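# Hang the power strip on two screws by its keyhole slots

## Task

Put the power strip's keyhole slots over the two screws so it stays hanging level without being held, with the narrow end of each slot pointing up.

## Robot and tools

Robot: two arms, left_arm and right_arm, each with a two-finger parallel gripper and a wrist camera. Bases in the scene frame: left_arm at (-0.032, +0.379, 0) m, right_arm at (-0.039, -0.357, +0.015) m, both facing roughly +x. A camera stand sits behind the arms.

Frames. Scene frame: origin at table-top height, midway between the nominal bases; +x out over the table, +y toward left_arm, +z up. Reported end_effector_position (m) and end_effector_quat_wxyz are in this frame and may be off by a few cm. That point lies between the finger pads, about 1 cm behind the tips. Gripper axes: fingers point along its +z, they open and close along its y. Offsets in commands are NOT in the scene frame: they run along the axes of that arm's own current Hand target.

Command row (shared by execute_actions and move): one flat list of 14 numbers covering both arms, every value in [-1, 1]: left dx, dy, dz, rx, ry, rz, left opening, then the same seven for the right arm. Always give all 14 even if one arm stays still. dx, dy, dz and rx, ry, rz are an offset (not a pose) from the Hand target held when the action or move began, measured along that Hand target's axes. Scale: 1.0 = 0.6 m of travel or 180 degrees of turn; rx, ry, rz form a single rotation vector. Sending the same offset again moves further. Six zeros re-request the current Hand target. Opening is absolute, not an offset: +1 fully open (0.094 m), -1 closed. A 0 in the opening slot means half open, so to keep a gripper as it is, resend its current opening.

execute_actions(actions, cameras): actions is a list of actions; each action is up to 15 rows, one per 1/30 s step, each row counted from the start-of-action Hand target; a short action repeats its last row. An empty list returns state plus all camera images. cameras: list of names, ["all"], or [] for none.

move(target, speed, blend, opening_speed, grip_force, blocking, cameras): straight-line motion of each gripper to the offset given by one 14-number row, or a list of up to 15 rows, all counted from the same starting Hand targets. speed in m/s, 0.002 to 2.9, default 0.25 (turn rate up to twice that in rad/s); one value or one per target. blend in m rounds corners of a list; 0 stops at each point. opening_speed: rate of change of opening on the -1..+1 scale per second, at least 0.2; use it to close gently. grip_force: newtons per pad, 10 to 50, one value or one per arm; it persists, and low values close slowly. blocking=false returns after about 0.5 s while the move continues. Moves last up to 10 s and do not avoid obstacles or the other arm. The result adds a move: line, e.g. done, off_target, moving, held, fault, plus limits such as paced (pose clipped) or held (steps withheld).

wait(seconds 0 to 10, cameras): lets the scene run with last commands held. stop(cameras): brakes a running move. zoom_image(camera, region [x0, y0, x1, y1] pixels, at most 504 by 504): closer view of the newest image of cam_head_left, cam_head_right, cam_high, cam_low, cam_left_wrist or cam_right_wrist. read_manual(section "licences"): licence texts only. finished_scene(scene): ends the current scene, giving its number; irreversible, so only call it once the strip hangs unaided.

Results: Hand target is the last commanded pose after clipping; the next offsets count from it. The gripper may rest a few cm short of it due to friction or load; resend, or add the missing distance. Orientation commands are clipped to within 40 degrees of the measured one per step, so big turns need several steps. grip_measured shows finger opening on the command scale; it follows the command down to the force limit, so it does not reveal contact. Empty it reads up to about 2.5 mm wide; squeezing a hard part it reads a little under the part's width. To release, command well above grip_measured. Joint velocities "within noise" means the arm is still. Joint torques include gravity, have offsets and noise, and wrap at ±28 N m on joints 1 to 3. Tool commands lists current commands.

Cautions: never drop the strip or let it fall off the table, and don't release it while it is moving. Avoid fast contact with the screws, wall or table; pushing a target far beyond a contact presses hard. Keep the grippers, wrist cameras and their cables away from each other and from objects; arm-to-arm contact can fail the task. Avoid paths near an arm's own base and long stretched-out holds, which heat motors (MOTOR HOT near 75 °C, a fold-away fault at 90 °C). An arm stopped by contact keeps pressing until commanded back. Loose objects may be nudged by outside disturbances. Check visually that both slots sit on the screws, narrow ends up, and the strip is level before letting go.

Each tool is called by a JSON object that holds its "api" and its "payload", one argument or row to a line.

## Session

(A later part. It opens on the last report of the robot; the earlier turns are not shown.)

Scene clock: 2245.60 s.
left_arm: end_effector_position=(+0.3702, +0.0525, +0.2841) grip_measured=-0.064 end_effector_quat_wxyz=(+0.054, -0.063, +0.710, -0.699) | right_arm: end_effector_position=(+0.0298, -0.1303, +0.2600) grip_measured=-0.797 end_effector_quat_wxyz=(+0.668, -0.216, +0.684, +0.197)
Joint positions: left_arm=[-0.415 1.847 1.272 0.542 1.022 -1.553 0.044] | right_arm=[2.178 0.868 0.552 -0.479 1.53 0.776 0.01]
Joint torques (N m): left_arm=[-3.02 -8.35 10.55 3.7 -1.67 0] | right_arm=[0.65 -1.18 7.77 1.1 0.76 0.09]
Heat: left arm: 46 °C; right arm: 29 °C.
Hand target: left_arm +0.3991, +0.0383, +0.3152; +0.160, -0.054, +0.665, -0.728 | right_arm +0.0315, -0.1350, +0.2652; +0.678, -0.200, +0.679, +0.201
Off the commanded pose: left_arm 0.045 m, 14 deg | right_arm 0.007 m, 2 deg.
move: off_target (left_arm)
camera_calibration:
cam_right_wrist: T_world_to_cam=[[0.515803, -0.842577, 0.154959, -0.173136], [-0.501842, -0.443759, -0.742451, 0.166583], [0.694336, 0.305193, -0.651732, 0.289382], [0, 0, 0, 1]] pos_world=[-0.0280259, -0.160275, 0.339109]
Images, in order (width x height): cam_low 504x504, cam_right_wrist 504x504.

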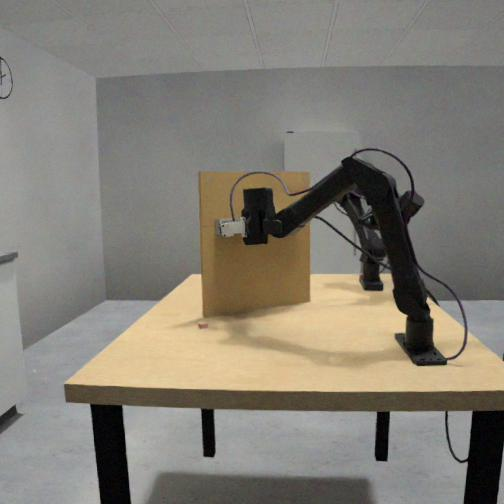

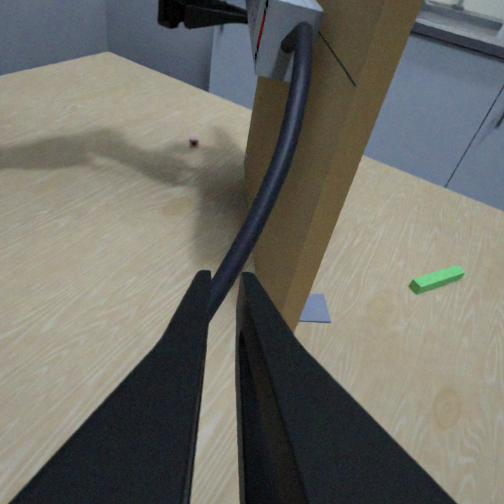

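{"api": "move", "payload": {
  "target": [0,0.004,0,0,-0.02,0.004,-0.3,0,0,0,0,0,0,-0.8]
}}

{"api": "move", "payload": {
  "target": [0,0.004,0.004,0,-0.02,0.004,-0.3,0,0,0,0,0,0,-0.8],
  "cameras": ["cam_right_wrist","cam_low"]
}}

{"api": "zoom_image", "payload": {
  "camera": "cam_right_wrist",
  "region": [200, 0, 350, 130]
}}

{"api": "move", "payload": {
  "target": [0,0.004,0.004,0,-0.01,0.004,-0.3,0,0,0,0,0,0,-0.8],
  "cameras": ["cam_right_wrist","cam_low"]
}}

{"api": "zoom_image", "payload": {
  "camera": "cam_right_wrist",
  "region": [200, 0, 350, 130]
}}

{"api": "zoom_image", "payload": {
  "camera": "cam_low",
  "region": [195, 195, 265, 265]
}}

Scene clock: 2256.80 s.
left_arm: end_effector_position=(+0.3702, +0.0515, +0.2812) grip_measured=-0.064 end_effector_quat_wxyz=(+0.083, -0.055, +0.702, -0.705) | right_arm: end_effector_position=(+0.0298, -0.1303, +0.2600) grip_measured=-0.797 end_effector_quat_wxyz=(+0.668, -0.216, +0.684, +0.197)
Joint positions: left_arm=[-0.424 1.847 1.227 0.633 0.984 -1.542 0.044] | right_arm=[2.178 0.868 0.552 -0.479 1.53 0.776 0.01]
Joint torques (N m): left_arm=[-4.07 -9.51 9.98 3.21 -2.09 -0.05] | right_arm=[0.64 -1.2 7.77 1.1 0.76 0.09]
Heat: left arm: 50 °C; right arm: 29 °C.
Hand target: left_arm +0.3995, +0.0381, +0.3129; +0.185, -0.073, +0.660, -0.724 | right_arm +0.0315, -0.1350, +0.2652; +0.678, -0.200, +0.679, +0.201
Off the commanded pose: left_arm 0.045 m, 13 deg | right_arm 0.007 m, 2 deg.
move: off_target (left_arm)

Scene clock: 2257.67 s.
left_arm: end_effector_position=(+0.3703, +0.0512, +0.2798) grip_measured=-0.064 end_effector_quat_wxyz=(+0.100, -0.053, +0.696, -0.709) | right_arm: end_effector_position=(+0.0298, -0.1303, +0.2600) grip_measured=-0.797 end_effector_quat_wxyz=(+0.668, -0.216, +0.684, +0.197)
Joint positions: left_arm=[-0.43 1.847 1.197 0.695 0.957 -1.542 0.044] | right_arm=[2.178 0.868 0.552 -0.479 1.53 0.776 0.01]
Joint torques (N m): left_arm=[-5.15 -10.74 9.44 2.78 -2.62 0.07] | right_arm=[0.64 -1.2 7.77 1.1 0.76 0.09]
Heat: left arm: 50 °C; right arm: 29 °C.
Hand target: left_arm +0.4007, +0.0357, +0.3109; +0.211, -0.091, +0.654, -0.721 | right_arm +0.0315, -0.1350, +0.2652; +0.678, -0.200, +0.679, +0.201
Off the commanded pose: left_arm 0.046 m, 14 deg | right_arm 0.007 m, 2 deg.
move: off_target (left_arm)
camera_calibration:
cam_right_wrist: T_world_to_cam=[[0.515803, -0.842577, 0.154959, -0.173136], [-0.501842, -0.443759, -0.742451, 0.166583], [0.694336, 0.305193, -0.651732, 0.289382], [0, 0, 0, 1]] pos_world=[-0.0280259, -0.160275, 0.339109]
Images, in order (width x height): cam_low 504x504, cam_right_wrist 504x504.

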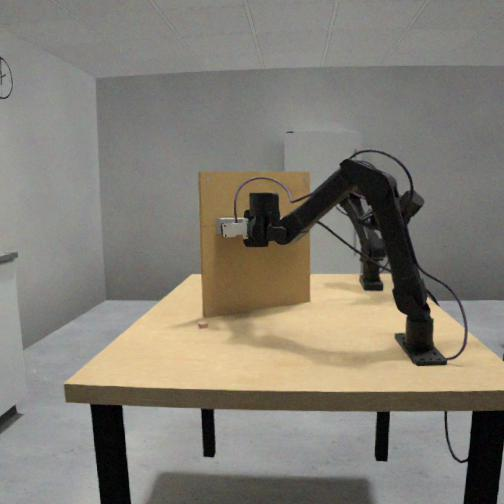

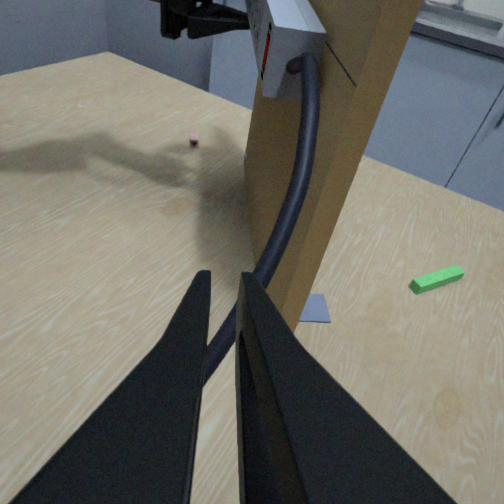

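Scaled by 3.360 from the camera's 504x504 image, which has a finer 720x720 frame.

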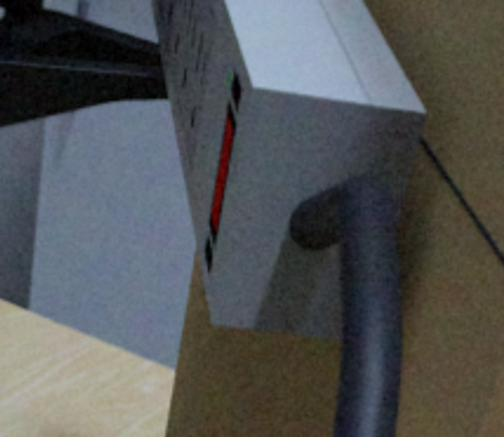

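Scene clock: 2258.40 s.
left_arm: end_effector_position=(+0.3704, +0.0511, +0.2793) grip_measured=-0.064 end_effector_quat_wxyz=(+0.109, -0.055, +0.693, -0.710) | right_arm: end_effector_position=(+0.0298, -0.1303, +0.2600) grip_measured=-0.797 end_effector_quat_wxyz=(+0.668, -0.216, +0.684, +0.197)
Joint positions: left_arm=[-0.434 1.844 1.181 0.718 0.936 -1.542 0.044] | right_arm=[2.178 0.868 0.552 -0.479 1.53 0.776 0.01]
Joint torques (N m): left_arm=[-5.79 -10.28 9.63 2.71 -2.84 0.15] | right_arm=[0.64 -1.2 7.77 1.1 0.76 0.09]
Heat: left arm: 50 °C; right arm: 29 °C.
Hand target: left_arm +0.4021, +0.0334, +0.3088; +0.225, -0.098, +0.651, -0.718 | right_arm +0.0315, -0.1350, +0.2652; +0.678, -0.200, +0.679, +0.201
Off the commanded pose: left_arm 0.047 m, 15 deg | right_arm 0.007 m, 2 deg.
move: off_target (left_arm)
camera_calibration:
cam_right_wrist: T_world_to_cam=[[0.515803, -0.842577, 0.154959, -0.173136], [-0.501842, -0.443759, -0.742451, 0.166583], [0.694336, 0.305193, -0.651732, 0.289382], [0, 0, 0, 1]] pos_world=[-0.0280259, -0.160275, 0.339109]
Images, in order (width x height): cam_low 504x504, cam_right_wrist 504x504.

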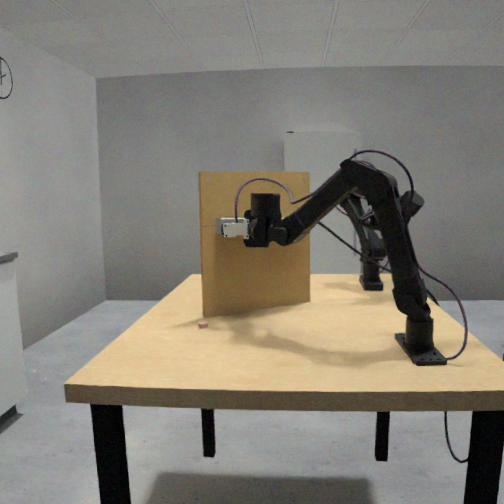

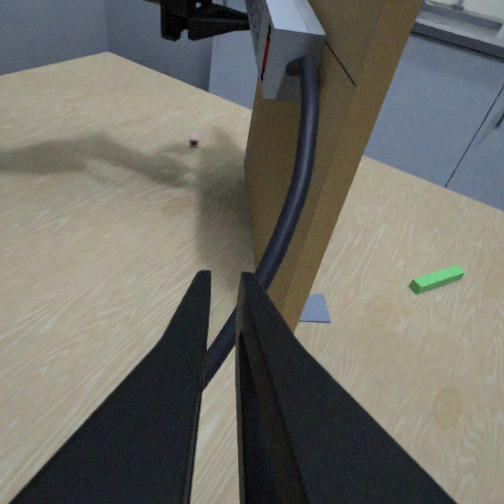

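Scaled by 3.360 from the camera's 504x504 image, which has a finer 720x720 frame.

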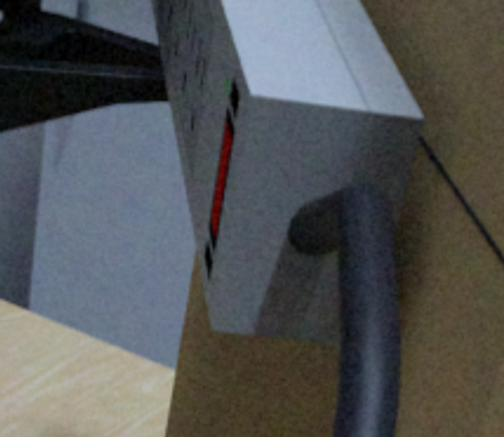

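Scaled by 7.200 from the camera's 504x504 image, which has a finer 720x720 frame.

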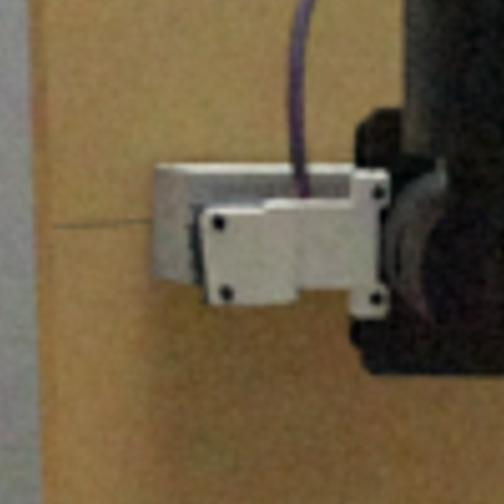

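{"api": "move", "payload": {
  "target": [0.016,0,-0.03,-0.004,0.04,-0.016,-0.3,0,0,0,0,0,0,-0.8]
}}

{"api": "move", "payload": {
  "target": [0.004,0,-0.016,-0.002,0.01,-0.002,-0.3,0,0,0,0,0,0,-0.8]
}}

{"api": "move", "payload": {
  "target": [0,0,-0.006,0,0,0,-0.3,0,0,0,0,0,0,-0.8],
  "cameras": ["cam_right_wrist","cam_low","cam_head_left"]
}}

{"api": "zoom_image", "payload": {
  "camera": "cam_right_wrist",
  "region": [200, 0, 350, 130]
}}

{"api": "zoom_image", "payload": {
  "camera": "cam_low",
  "region": [195, 195, 265, 265]
}}

{"api": "zoom_image", "payload": {
  "camera": "cam_head_left",
  "region": [230, 200, 330, 300]
}}

Scene clock: 2282.80 s.
left_arm: end_effector_position=(+0.3698, +0.0513, +0.2791) grip_measured=-0.064 end_effector_quat_wxyz=(+0.110, -0.058, +0.692, -0.711) | right_arm: end_effector_position=(+0.0298, -0.1303, +0.2600) grip_measured=-0.797 end_effector_quat_wxyz=(+0.668, -0.216, +0.684, +0.197)
Joint positions: left_arm=[-0.436 1.84 1.173 0.724 0.929 -1.548 0.044] | right_arm=[2.178 0.868 0.552 -0.479 1.53 0.776 0.01]
Joint torques (N m): left_arm=[-2.11 -10.1 9.95 2.59 -1.32 -0.26] | right_arm=[0.65 -1.2 7.76 1.1 0.76 0.09]
Heat: left arm: 50 °C; right arm: 29 °C.
Hand target: left_arm +0.3860, +0.0452, +0.3048; +0.165, -0.071, +0.666, -0.724 | right_arm +0.0315, -0.1350, +0.2652; +0.678, -0.200, +0.679, +0.201
Off the commanded pose: left_arm 0.031 m, 7 deg | right_arm 0.007 m, 2 deg.
move: off_target (left_arm)

Scene clock: 2283.50 s.
left_arm: end_effector_position=(+0.3695, +0.0516, +0.2791) grip_measured=-0.064 end_effector_quat_wxyz=(+0.109, -0.058, +0.692, -0.711) | right_arm: end_effector_position=(+0.0298, -0.1303, +0.2600) grip_measured=-0.797 end_effector_quat_wxyz=(+0.668, -0.216, +0.684, +0.197)
Joint positions: left_arm=[-0.435 1.84 1.173 0.724 0.932 -1.549 0.044] | right_arm=[2.178 0.868 0.552 -0.479 1.53 0.776 0.01]
Joint torques (N m): left_arm=[-0.31 -10.91 8.79 2.46 -0.83 -0.26] | right_arm=[0.64 -1.2 7.76 1.1 0.76 0.09]
Heat: left arm: 50 °C; right arm: 29 °C.
Hand target: left_arm +0.3806, +0.0534, +0.3036; +0.152, -0.062, +0.671, -0.723 | right_arm +0.0315, -0.1350, +0.2652; +0.678, -0.200, +0.679, +0.201
Off the commanded pose: left_arm 0.027 m, 6 deg | right_arm 0.007 m, 2 deg.
move: off_target (left_arm)

Scene clock: 2284.20 s.
left_arm: end_effector_position=(+0.3695, +0.0518, +0.2791) grip_measured=-0.064 end_effector_quat_wxyz=(+0.109, -0.057, +0.692, -0.711) | right_arm: end_effector_position=(+0.0298, -0.1303, +0.2600) grip_measured=-0.797 end_effector_quat_wxyz=(+0.668, -0.216, +0.684, +0.197)
Joint positions: left_arm=[-0.434 1.84 1.173 0.724 0.933 -1.549 0.044] | right_arm=[2.178 0.868 0.552 -0.479 1.53 0.776 0.01]
Joint torques (N m): left_arm=[0.38 -11.7 7.97 2.56 -0.71 -0.23] | right_arm=[0.64 -1.2 7.77 1.1 0.76 0.09]
Heat: left arm: 50 °C; right arm: 29 °C.
Hand target: left_arm +0.3794, +0.0567, +0.3033; +0.152, -0.062, +0.671, -0.723 | right_arm +0.0315, -0.1350, +0.2652; +0.678, -0.200, +0.679, +0.201
Off the commanded pose: left_arm 0.027 m, 6 deg | right_arm 0.007 m, 2 deg.
move: off_target (left_arm)
camera_calibration:
cam_right_wrist: T_world_to_cam=[[0.515803, -0.842577, 0.154959, -0.173136], [-0.501842, -0.443759, -0.742451, 0.166583], [0.694336, 0.305193, -0.651732, 0.289382], [0, 0, 0, 1]] pos_world=[-0.0280259, -0.160275, 0.339109]
Images, in order (width x height): cam_head_left 504x504, cam_low 504x504, cam_right_wrist 504x504.

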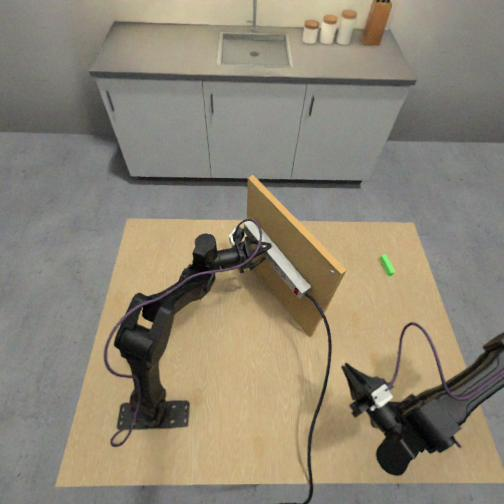

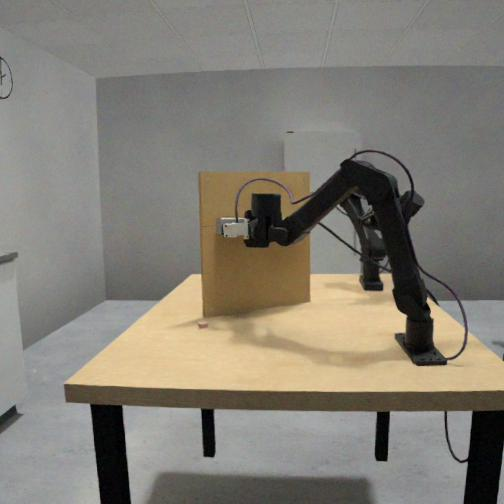

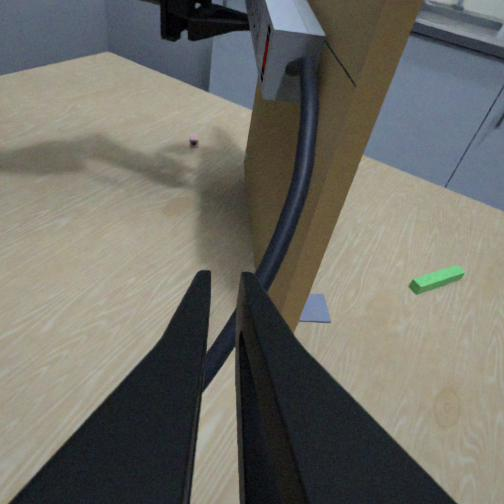

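Scaled by 3.360 from the camera's 504x504 image, which has a finer 720x720 frame.

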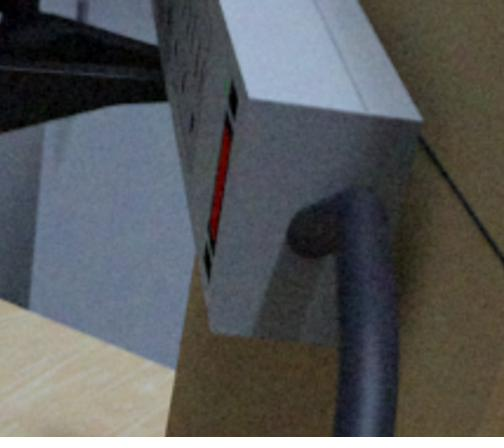

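Scaled by 7.200 from the camera's 504x504 image, which has a finer 720x720 frame.

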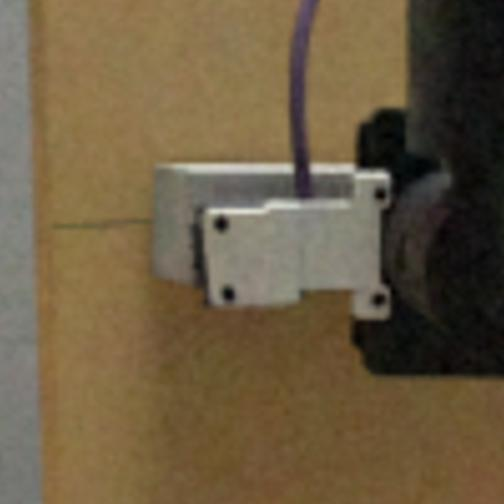

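Scaled by 5.040 from the camera's 504x504 image, which has a finer 720x720 frame.

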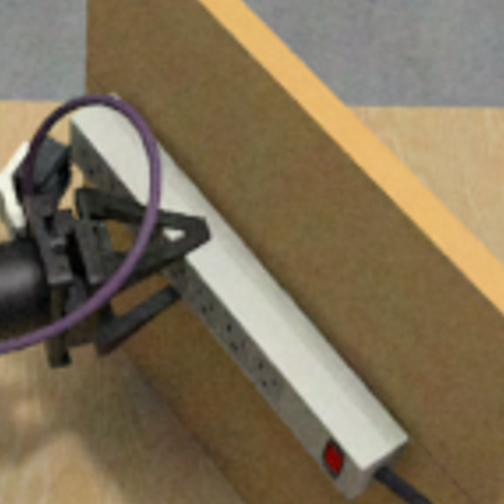

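{"api": "move", "payload": {
  "target": [-0.003,0,0.012,0,0,-0.008,-0.3,0,0,0,0,0,0,-0.8]
}}

{"api": "move", "payload": {
  "target": [-0.001,0,0.004,0,0,-0.006,-0.3,0,0,0,0,0,0,-0.8],
  "cameras": ["cam_right_wrist"]
}}

{"api": "zoom_image", "payload": {
  "camera": "cam_right_wrist",
  "region": [200, 0, 350, 130]
}}

{"api": "move", "payload": {
  "target": [-0.001,0,0.004,0,0,-0.004,-0.3,0,0,0,0,0,0,-0.8],
  "cameras": ["cam_right_wrist","cam_low","cam_head_left"]
}}

{"api": "zoom_image", "payload": {
  "camera": "cam_right_wrist",
  "region": [200, 0, 350, 130]
}}

{"api": "zoom_image", "payload": {
  "camera": "cam_low",
  "region": [195, 195, 265, 265]
}}

Scene clock: 2300.93 s.
left_arm: end_effector_position=(+0.3695, +0.0519, +0.2793) grip_measured=-0.064 end_effector_quat_wxyz=(+0.106, -0.060, +0.692, -0.712) | right_arm: end_effector_position=(+0.0298, -0.1303, +0.2600) grip_measured=-0.797 end_effector_quat_wxyz=(+0.668, -0.216, +0.684, +0.197)
Joint positions: left_arm=[-0.434 1.84 1.173 0.725 0.934 -1.558 0.044] | right_arm=[2.178 0.868 0.552 -0.479 1.53 0.776 0.01]
Joint torques (N m): left_arm=[-0.75 -10.36 10.07 2.44 -0.87 -0.38] | right_arm=[0.64 -1.18 7.77 1.1 0.76 0.09]
Heat: left arm: 48 °C; right arm: 29 °C.
Hand target: left_arm +0.3833, +0.0505, +0.3041; +0.143, -0.071, +0.670, -0.725 | right_arm +0.0315, -0.1350, +0.2652; +0.678, -0.200, +0.679, +0.201
Off the commanded pose: left_arm 0.028 m, 5 deg | right_arm 0.007 m, 2 deg.
move: off_target (left_arm)

Scene clock: 2301.67 s.
left_arm: end_effector_position=(+0.3696, +0.0519, +0.2797) grip_measured=-0.064 end_effector_quat_wxyz=(+0.101, -0.065, +0.691, -0.713) | right_arm: end_effector_position=(+0.0298, -0.1303, +0.2600) grip_measured=-0.797 end_effector_quat_wxyz=(+0.668, -0.216, +0.684, +0.197)
Joint positions: left_arm=[-0.434 1.84 1.173 0.727 0.933 -1.573 0.044] | right_arm=[2.178 0.868 0.552 -0.479 1.53 0.776 0.01]
Joint torques (N m): left_arm=[-1.22 -9.69 11.02 2.41 -0.92 -0.41] | right_arm=[0.64 -1.2 7.77 1.1 0.76 0.09]
Heat: left arm: 48 °C; right arm: 29 °C.
Hand target: left_arm +0.3846, +0.0484, +0.3044; +0.136, -0.077, +0.669, -0.726 | right_arm +0.0315, -0.1350, +0.2652; +0.678, -0.200, +0.679, +0.201
Off the commanded pose: left_arm 0.029 m, 5 deg | right_arm 0.007 m, 2 deg.
move: off_target (left_arm)
camera_calibration:
cam_right_wrist: T_world_to_cam=[[0.515803, -0.842577, 0.154959, -0.173136], [-0.501842, -0.443759, -0.742451, 0.166583], [0.694336, 0.305193, -0.651732, 0.289382], [0, 0, 0, 1]] pos_world=[-0.0280259, -0.160275, 0.339109]
Images, in order (width x height): cam_right_wrist 504x504.

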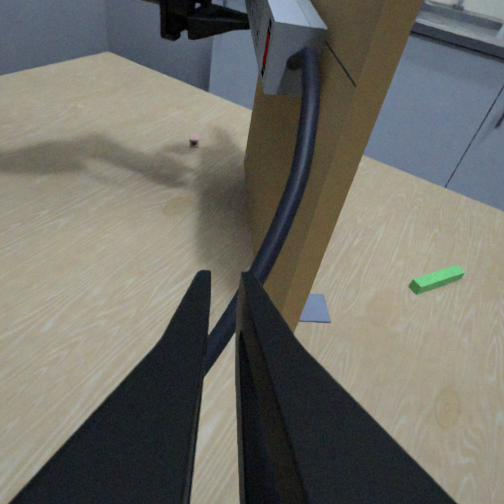

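Scaled by 3.360 from the camera's 504x504 image, which has a finer 720x720 frame.

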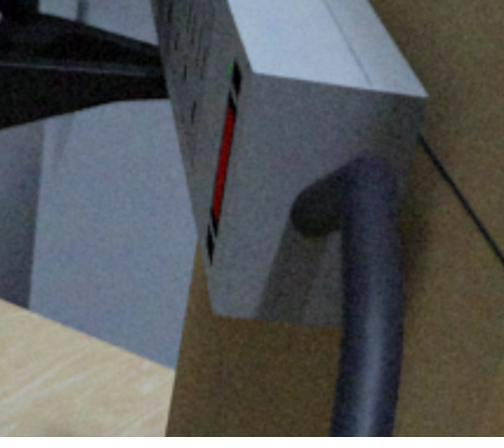

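Scene clock: 2302.37 s.
left_arm: end_effector_position=(+0.3697, +0.0519, +0.2803) grip_measured=-0.064 end_effector_quat_wxyz=(+0.097, -0.069, +0.690, -0.714) | right_arm: end_effector_position=(+0.0298, -0.1303, +0.2600) grip_measured=-0.797 end_effector_quat_wxyz=(+0.668, -0.216, +0.684, +0.197)
Joint positions: left_arm=[-0.434 1.84 1.174 0.728 0.933 -1.585 0.044] | right_arm=[2.178 0.868 0.552 -0.479 1.53 0.776 0.01]
Joint torques (N m): left_arm=[-1.46 -9.14 11.6 2.31 -0.92 -0.42] | right_arm=[0.65 -1.2 7.76 1.1 0.76 0.09]
Heat: left arm: 48 °C; right arm: 29 °C.
Hand target: left_arm +0.3859, +0.0463, +0.3047; +0.132, -0.081, +0.669, -0.727 | right_arm +0.0315, -0.1350, +0.2652; +0.678, -0.200, +0.679, +0.201
Off the commanded pose: left_arm 0.030 m, 5 deg | right_arm 0.007 m, 2 deg.
move: off_target (left_arm)
camera_calibration:
cam_right_wrist: T_world_to_cam=[[0.515803, -0.842577, 0.154959, -0.173136], [-0.501842, -0.443759, -0.742451, 0.166583], [0.694336, 0.305193, -0.651732, 0.289382], [0, 0, 0, 1]] pos_world=[-0.0280259, -0.160275, 0.339109]
Images, in order (width x height): cam_head_left 504x504, cam_low 504x504, cam_right_wrist 504x504.

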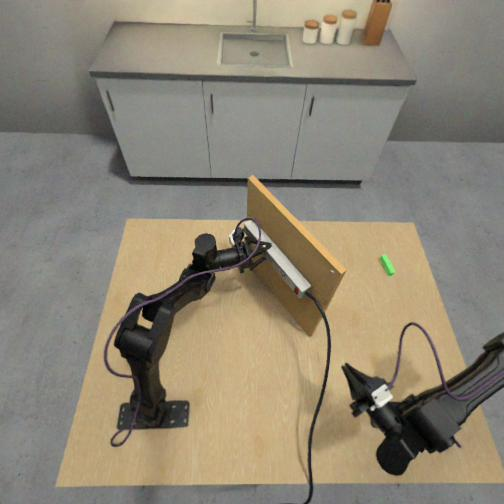

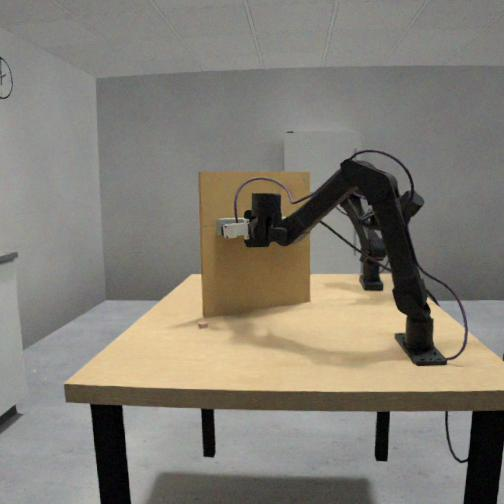

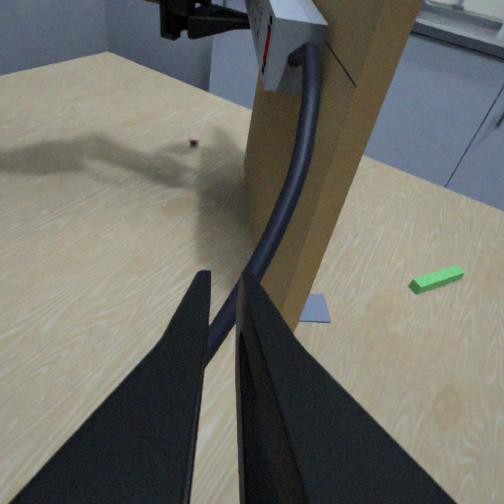

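Scaled by 3.360 from the camera's 504x504 image, which has a finer 720x720 frame.

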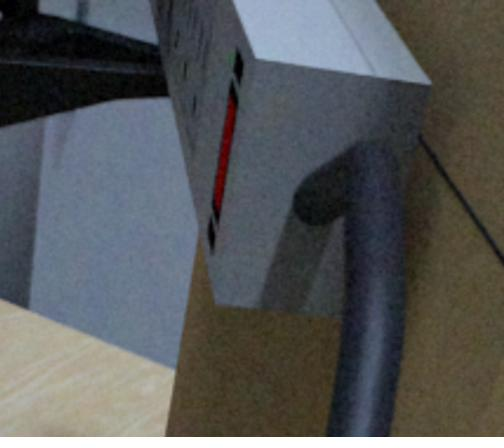

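Scaled by 7.200 from the camera's 504x504 image, which has a finer 720x720 frame.

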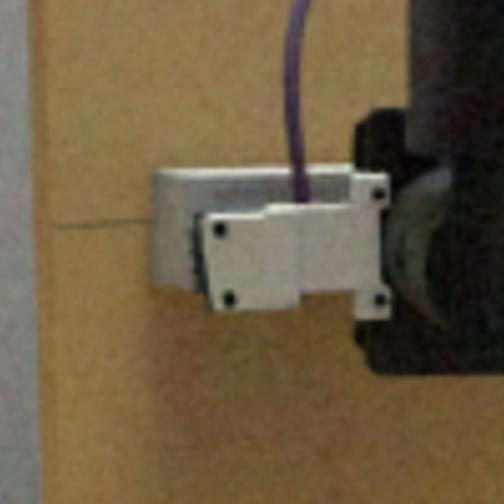

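{"api": "move", "payload": {
  "target": [-0.001,0,0.003,-0.004,0,-0.005,-0.3,0,0,0,0,0,0,-0.8]
}}

{"api": "move", "payload": {
  "target": [-0.002,0,0.006,-0.004,0,-0.003,-0.3,0,0,0,0,0,0,-0.8],
  "cameras": ["cam_right_wrist","cam_low"]
}}

{"api": "zoom_image", "payload": {
  "camera": "cam_right_wrist",
  "region": [200, 0, 350, 130]
}}

{"api": "zoom_image", "payload": {
  "camera": "cam_low",
  "region": [195, 195, 265, 265]
}}

{"api": "move", "payload": {
  "target": [-0.004,0,0.012,-0.004,0,-0.002,-0.3,0,0,0,0,0,0,-0.8],
  "cameras": ["cam_right_wrist","cam_low"]
}}

{"api": "zoom_image", "payload": {
  "camera": "cam_right_wrist",
  "region": [200, 0, 350, 130]
}}

{"api": "zoom_image", "payload": {
  "camera": "cam_low",
  "region": [195, 195, 265, 265]
}}

Scene clock: 2316.37 s.
left_arm: end_effector_position=(+0.3697, +0.0514, +0.2805) grip_measured=-0.064 end_effector_quat_wxyz=(+0.092, -0.071, +0.692, -0.712) | right_arm: end_effector_position=(+0.0298, -0.1303, +0.2600) grip_measured=-0.797 end_effector_quat_wxyz=(+0.668, -0.216, +0.684, +0.197)
Joint positions: left_arm=[-0.434 1.84 1.183 0.71 0.939 -1.587 0.044] | right_arm=[2.178 0.868 0.552 -0.479 1.53 0.776 0.01]
Joint torques (N m): left_arm=[-1.61 -9.29 12.19 2.21 -1 -0.43] | right_arm=[0.64 -1.2 7.77 1.1 0.76 0.09]
Heat: left arm: 46 °C; right arm: 29 °C.
Hand target: left_arm +0.3869, +0.0447, +0.3050; +0.126, -0.087, +0.672, -0.724 | right_arm +0.0315, -0.1350, +0.2652; +0.678, -0.200, +0.679, +0.201
Off the commanded pose: left_arm 0.031 m, 5 deg | right_arm 0.007 m, 2 deg.
move: off_target (left_arm)

Scene clock: 2317.20 s.
left_arm: end_effector_position=(+0.3700, +0.0514, +0.2810) grip_measured=-0.064 end_effector_quat_wxyz=(+0.083, -0.073, +0.696, -0.710) | right_arm: end_effector_position=(+0.0298, -0.1303, +0.2600) grip_measured=-0.797 end_effector_quat_wxyz=(+0.668, -0.216, +0.684, +0.197)
Joint positions: left_arm=[-0.431 1.84 1.199 0.677 0.952 -1.588 0.044] | right_arm=[2.178 0.868 0.552 -0.479 1.53 0.776 0.01]
Joint torques (N m): left_arm=[-2.33 -8.98 12.62 2.13 -1.11 -0.44] | right_arm=[0.64 -1.2 7.76 1.1 0.76 0.09]
Heat: left arm: 46 °C; right arm: 29 °C.
Hand target: left_arm +0.3892, +0.0418, +0.3054; +0.122, -0.091, +0.677, -0.721 | right_arm +0.0315, -0.1350, +0.2652; +0.678, -0.200, +0.679, +0.201
Off the commanded pose: left_arm 0.032 m, 6 deg | right_arm 0.007 m, 2 deg.
move: off_target (left_arm)
camera_calibration:
cam_right_wrist: T_world_to_cam=[[0.515803, -0.842577, 0.154959, -0.173136], [-0.501842, -0.443759, -0.742451, 0.166583], [0.694336, 0.305193, -0.651732, 0.289382], [0, 0, 0, 1]] pos_world=[-0.0280259, -0.160275, 0.339109]
Images, in order (width x height): cam_low 504x504, cam_right_wrist 504x504.

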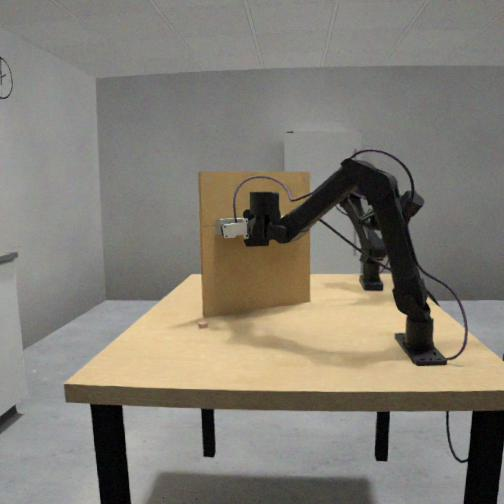

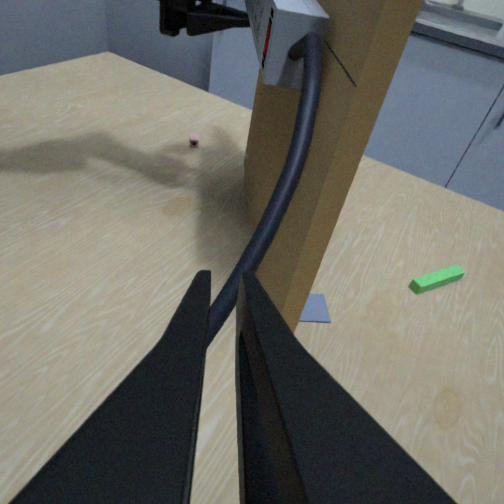

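Scaled by 3.360 from the camera's 504x504 image, which has a finer 720x720 frame.

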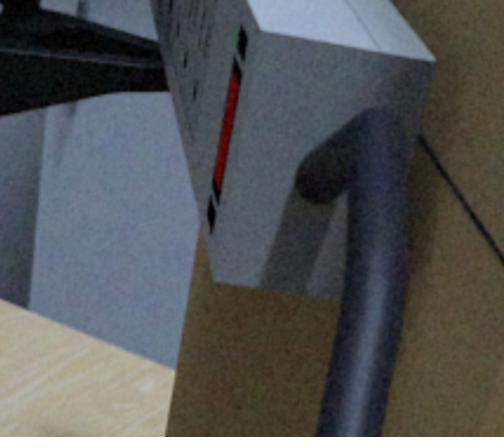

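Scaled by 7.200 from the camera's 504x504 image, which has a finer 720x720 frame.

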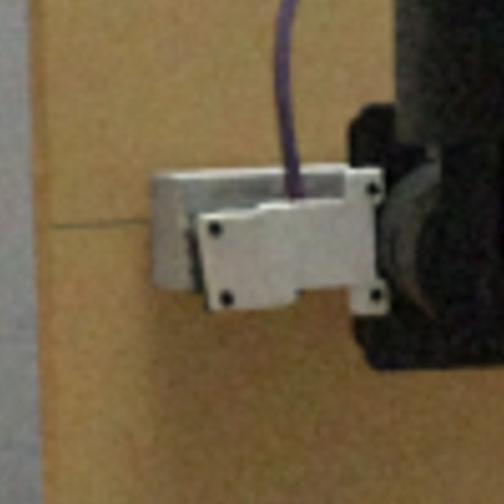

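Scene clock: 2318.10 s.
left_arm: end_effector_position=(+0.3702, +0.0515, +0.2819) grip_measured=-0.064 end_effector_quat_wxyz=(+0.068, -0.076, +0.701, -0.705) | right_arm: end_effector_position=(+0.0298, -0.1303, +0.2600) grip_measured=-0.797 end_effector_quat_wxyz=(+0.668, -0.216, +0.684, +0.197)
Joint positions: left_arm=[-0.426 1.84 1.224 0.623 0.973 -1.589 0.044] | right_arm=[2.178 0.868 0.552 -0.479 1.53 0.776 0.01]
Joint torques (N m): left_arm=[-3.66 -8.18 13.23 2.32 -1.4 -0.29] | right_arm=[0.64 -1.2 7.76 1.1 0.76 0.09]
Heat: left arm: 46 °C; right arm: 29 °C.
Hand target: left_arm +0.3937, +0.0356, +0.3058; +0.119, -0.094, +0.681, -0.717 | right_arm +0.0315, -0.1350, +0.2652; +0.678, -0.200, +0.679, +0.201
Off the commanded pose: left_arm 0.037 m, 7 deg | right_arm 0.007 m, 2 deg.
move: off_target (left_arm)
camera_calibration:
cam_right_wrist: T_world_to_cam=[[0.515803, -0.842577, 0.154959, -0.173136], [-0.501842, -0.443759, -0.742451, 0.166583], [0.694336, 0.305193, -0.651732, 0.289382], [0, 0, 0, 1]] pos_world=[-0.0280259, -0.160275, 0.339109]
Images, in order (width x height): cam_low 504x504, cam_right_wrist 504x504.

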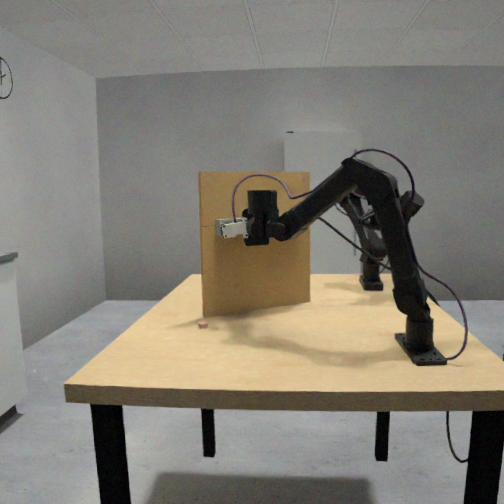

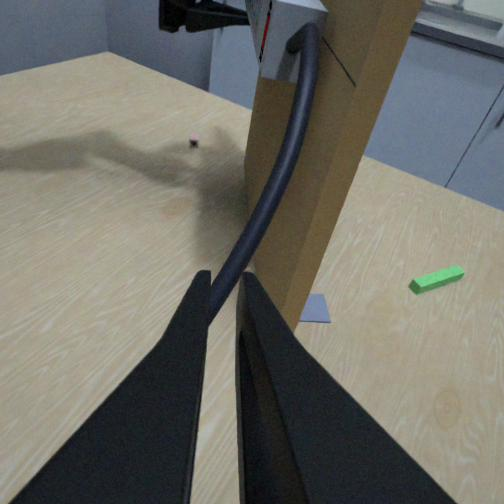

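Scaled by 3.360 from the camera's 504x504 image, which has a finer 720x720 frame.

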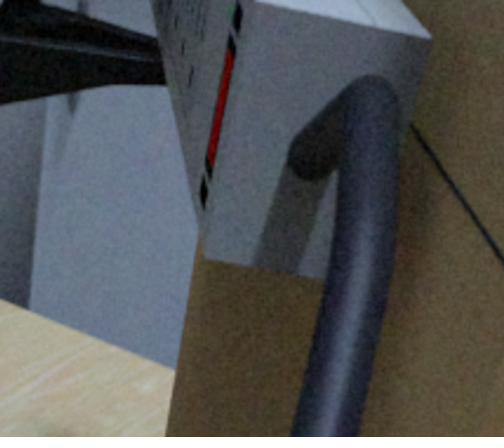

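Scaled by 7.200 from the camera's 504x504 image, which has a finer 720x720 frame.

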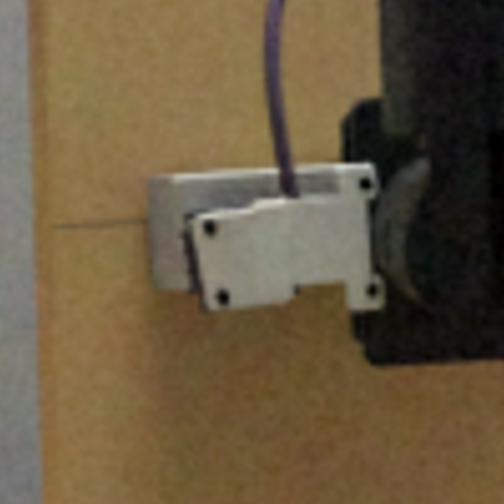

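{"api": "move", "payload": {
  "target": [-0.002,0.004,-0.022,0,0,0.002,-0.3,0,0,0,0,0,0,-0.8]
}}

{"api": "move", "payload": {
  "target": [-0.006,0.002,-0.004,0.001,0,0.002,-0.3,0,0,0,0,0,0,-0.8],
  "cameras": ["cam_right_wrist","cam_low","cam_head_left"]
}}

{"api": "zoom_image", "payload": {
  "camera": "cam_right_wrist",
  "region": [200, 0, 350, 130]
}}

{"api": "zoom_image", "payload": {
  "camera": "cam_low",
  "region": [195, 195, 265, 265]
}}

{"api": "zoom_image", "payload": {
  "camera": "cam_head_left",
  "region": [230, 200, 330, 300]
}}

Scene clock: 2340.13 s.
left_arm: end_effector_position=(+0.3702, +0.0522, +0.2819) grip_measured=-0.064 end_effector_quat_wxyz=(+0.068, -0.075, +0.702, -0.705) | right_arm: end_effector_position=(+0.0298, -0.1303, +0.2600) grip_measured=-0.797 end_effector_quat_wxyz=(+0.668, -0.216, +0.684, +0.197)
Joint positions: left_arm=[-0.424 1.84 1.224 0.623 0.976 -1.587 0.044] | right_arm=[2.178 0.868 0.552 -0.479 1.53 0.776 0.01]
Joint torques (N m): left_arm=[-1.03 -9.54 10.21 2.44 -1.22 -0.26] | right_arm=[0.64 -1.2 7.76 1.1 0.75 0.09]
Heat: left arm: 46 °C; right arm: 29 °C.
Hand target: left_arm +0.3909, +0.0483, +0.3027; +0.121, -0.092, +0.681, -0.716 | right_arm +0.0315, -0.1350, +0.2652; +0.678, -0.200, +0.679, +0.201
Off the commanded pose: left_arm 0.030 m, 7 deg | right_arm 0.007 m, 2 deg.
move: off_target (left_arm)

Scene clock: 2340.83 s.
left_arm: end_effector_position=(+0.3703, +0.0526, +0.2820) grip_measured=-0.064 end_effector_quat_wxyz=(+0.068, -0.074, +0.702, -0.705) | right_arm: end_effector_position=(+0.0298, -0.1303, +0.2600) grip_measured=-0.797 end_effector_quat_wxyz=(+0.668, -0.216, +0.684, +0.197)
Joint positions: left_arm=[-0.423 1.84 1.224 0.624 0.978 -1.586 0.044] | right_arm=[2.178 0.868 0.552 -0.479 1.53 0.776 0.01]
Joint torques (N m): left_arm=[-0.24 -8.77 10.43 2.63 -1.1 -0.27] | right_arm=[0.64 -1.2 7.77 1.1 0.76 0.09]
Heat: left arm: 46 °C; right arm: 29 °C.
Hand target: left_arm +0.3938, +0.0518, +0.3015; +0.123, -0.090, +0.680, -0.717 | right_arm +0.0315, -0.1350, +0.2652; +0.678, -0.200, +0.679, +0.201
Off the commanded pose: left_arm 0.031 m, 7 deg | right_arm 0.007 m, 2 deg.
move: off_target (left_arm)
camera_calibration:
cam_right_wrist: T_world_to_cam=[[0.515803, -0.842577, 0.154959, -0.173136], [-0.501842, -0.443759, -0.742451, 0.166583], [0.694336, 0.305193, -0.651732, 0.289382], [0, 0, 0, 1]] pos_world=[-0.0280259, -0.160275, 0.339109]
Images, in order (width x height): cam_head_left 504x504, cam_low 504x504, cam_right_wrist 504x504.

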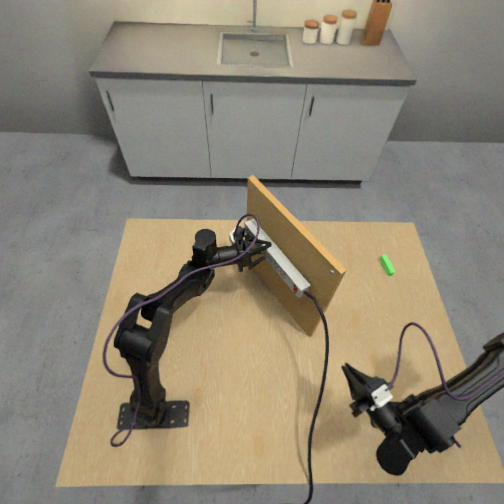

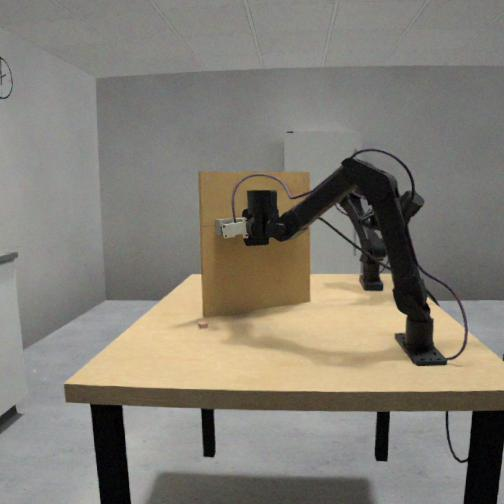

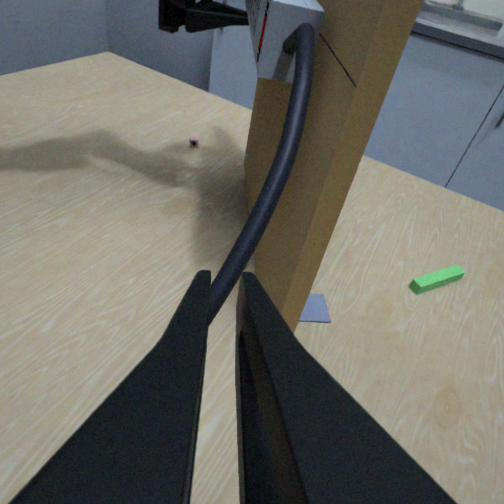

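Scaled by 3.360 from the camera's 504x504 image, which has a finer 720x720 frame.

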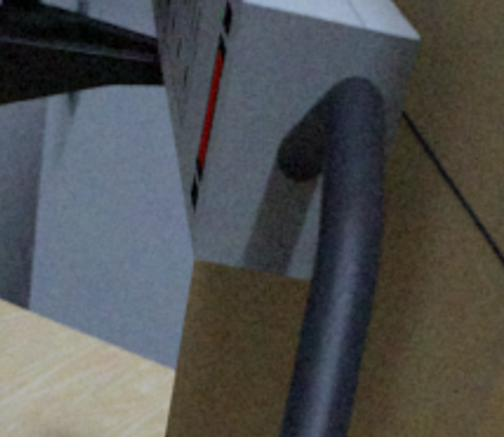

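Scaled by 7.200 from the camera's 504x504 image, which has a finer 720x720 frame.

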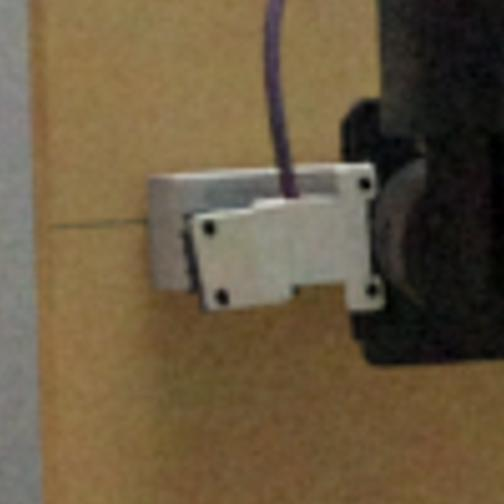

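Scaled by 5.040 from the camera's 504x504 image, which has a finer 720x720 frame.

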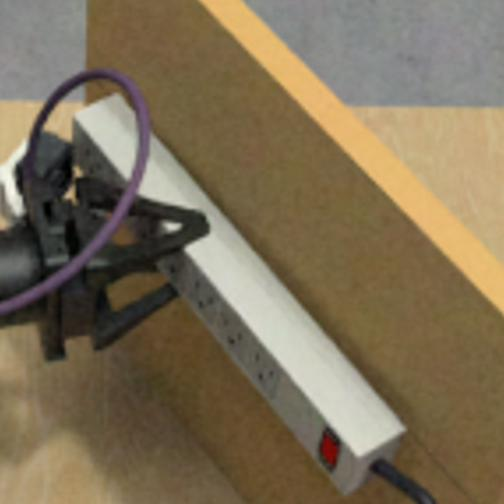

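{"api": "move", "payload": {
  "target": [0.004,0.006,-0.010,0,0,0,-0.3,0,0,0,0,0,0,-0.8]
}}

{"api": "move", "payload": {
  "target": [-0.003,0.004,0.004,0,0,0,-0.3,0,0,0,0,0,0,-0.8],
  "cameras": ["cam_right_wrist","cam_low","cam_head_left"]
}}

{"api": "zoom_image", "payload": {
  "camera": "cam_right_wrist",
  "region": [200, 0, 350, 130]
}}

{"api": "zoom_image", "payload": {
  "camera": "cam_low",
  "region": [195, 195, 265, 265]
}}

{"api": "zoom_image", "payload": {
  "camera": "cam_head_left",
  "region": [230, 200, 330, 300]
}}

Scene clock: 2351.30 s.
left_arm: end_effector_position=(+0.3701, +0.0528, +0.2821) grip_measured=-0.064 end_effector_quat_wxyz=(+0.070, -0.073, +0.701, -0.706) | right_arm: end_effector_position=(+0.0298, -0.1303, +0.2600) grip_measured=-0.797 end_effector_quat_wxyz=(+0.668, -0.216, +0.684, +0.197)
Joint positions: left_arm=[-0.423 1.84 1.221 0.632 0.978 -1.586 0.044] | right_arm=[2.178 0.868 0.552 -0.479 1.53 0.776 0.01]
Joint torques (N m): left_arm=[0.42 -9.66 8.02 2.64 -1.03 -0.23] | right_arm=[0.65 -1.18 7.76 1.1 0.76 0.09]
Heat: left arm: 46 °C; right arm: 29 °C.
Hand target: left_arm +0.3898, +0.0565, +0.2975; +0.123, -0.090, +0.680, -0.717 | right_arm +0.0315, -0.1350, +0.2652; +0.678, -0.200, +0.679, +0.201
Off the commanded pose: left_arm 0.025 m, 7 deg | right_arm 0.007 m, 2 deg.
move: off_target (left_arm)

Scene clock: 2352.00 s.
left_arm: end_effector_position=(+0.3702, +0.0530, +0.2821) grip_measured=-0.064 end_effector_quat_wxyz=(+0.072, -0.072, +0.700, -0.706) | right_arm: end_effector_position=(+0.0298, -0.1303, +0.2600) grip_measured=-0.797 end_effector_quat_wxyz=(+0.668, -0.216, +0.684, +0.197)
Joint positions: left_arm=[-0.423 1.84 1.219 0.636 0.976 -1.585 0.044] | right_arm=[2.178 0.868 0.552 -0.479 1.53 0.776 0.01]
Joint torques (N m): left_arm=[0.12 -8.65 8.85 2.71 -1.02 -0.18] | right_arm=[0.64 -1.2 7.77 1.1 0.76 0.09]
Heat: left arm: 46 °C; right arm: 29 °C.
Hand target: left_arm +0.3924, +0.0547, +0.2953; +0.123, -0.089, +0.680, -0.717 | right_arm +0.0315, -0.1350, +0.2652; +0.678, -0.200, +0.679, +0.201
Off the commanded pose: left_arm 0.026 m, 7 deg | right_arm 0.007 m, 2 deg.
move: off_target (left_arm)
camera_calibration:
cam_right_wrist: T_world_to_cam=[[0.515803, -0.842577, 0.154959, -0.173136], [-0.501842, -0.443759, -0.742451, 0.166583], [0.694336, 0.305193, -0.651732, 0.289382], [0, 0, 0, 1]] pos_world=[-0.0280259, -0.160275, 0.339109]
Images, in order (width x height): cam_head_left 504x504, cam_low 504x504, cam_right_wrist 504x504.

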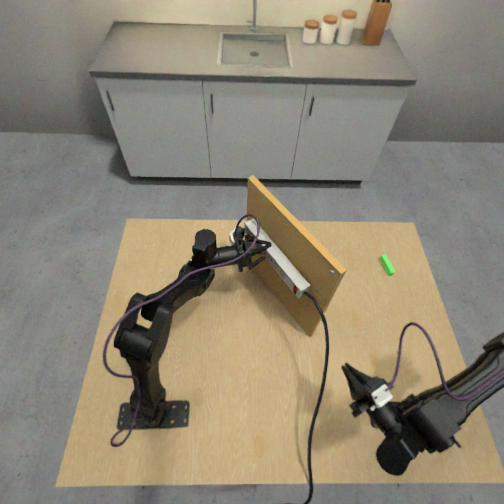

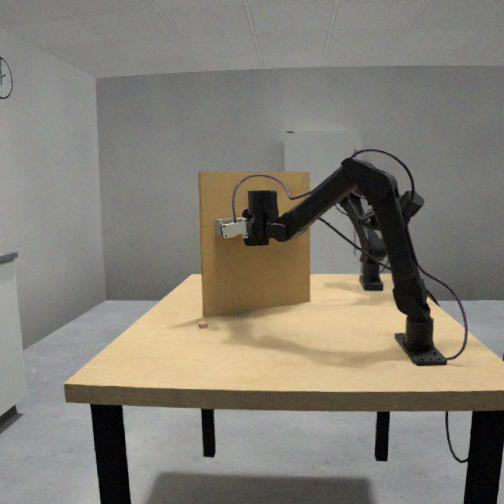

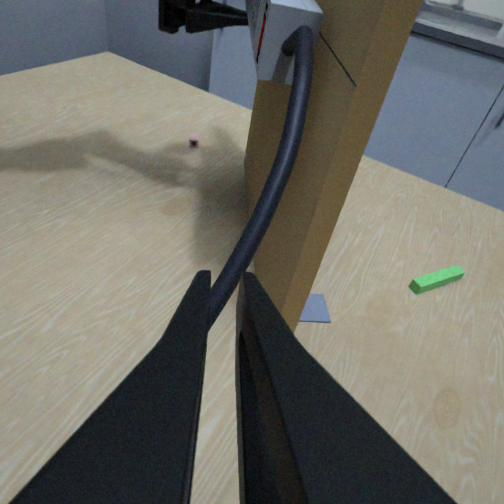

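Scaled by 3.360 from the camera's 504x504 image, which has a finer 720x720 frame.

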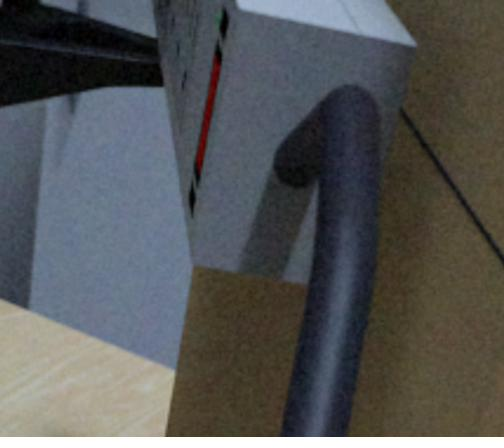

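Scaled by 7.200 from the camera's 504x504 image, which has a finer 720x720 frame.

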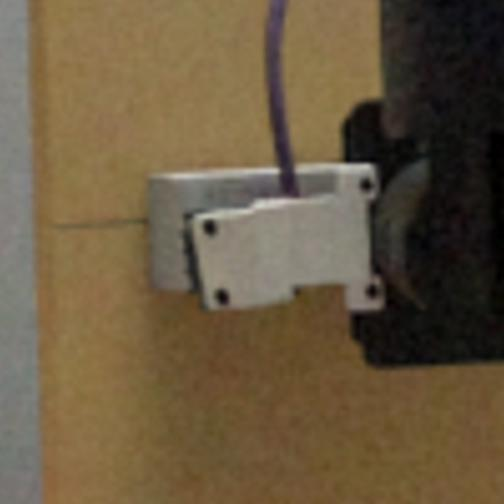

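Scaled by 5.040 from the camera's 504x504 image, which has a finer 720x720 frame.

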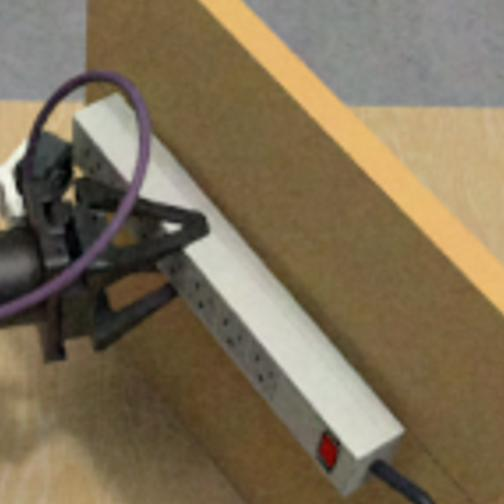

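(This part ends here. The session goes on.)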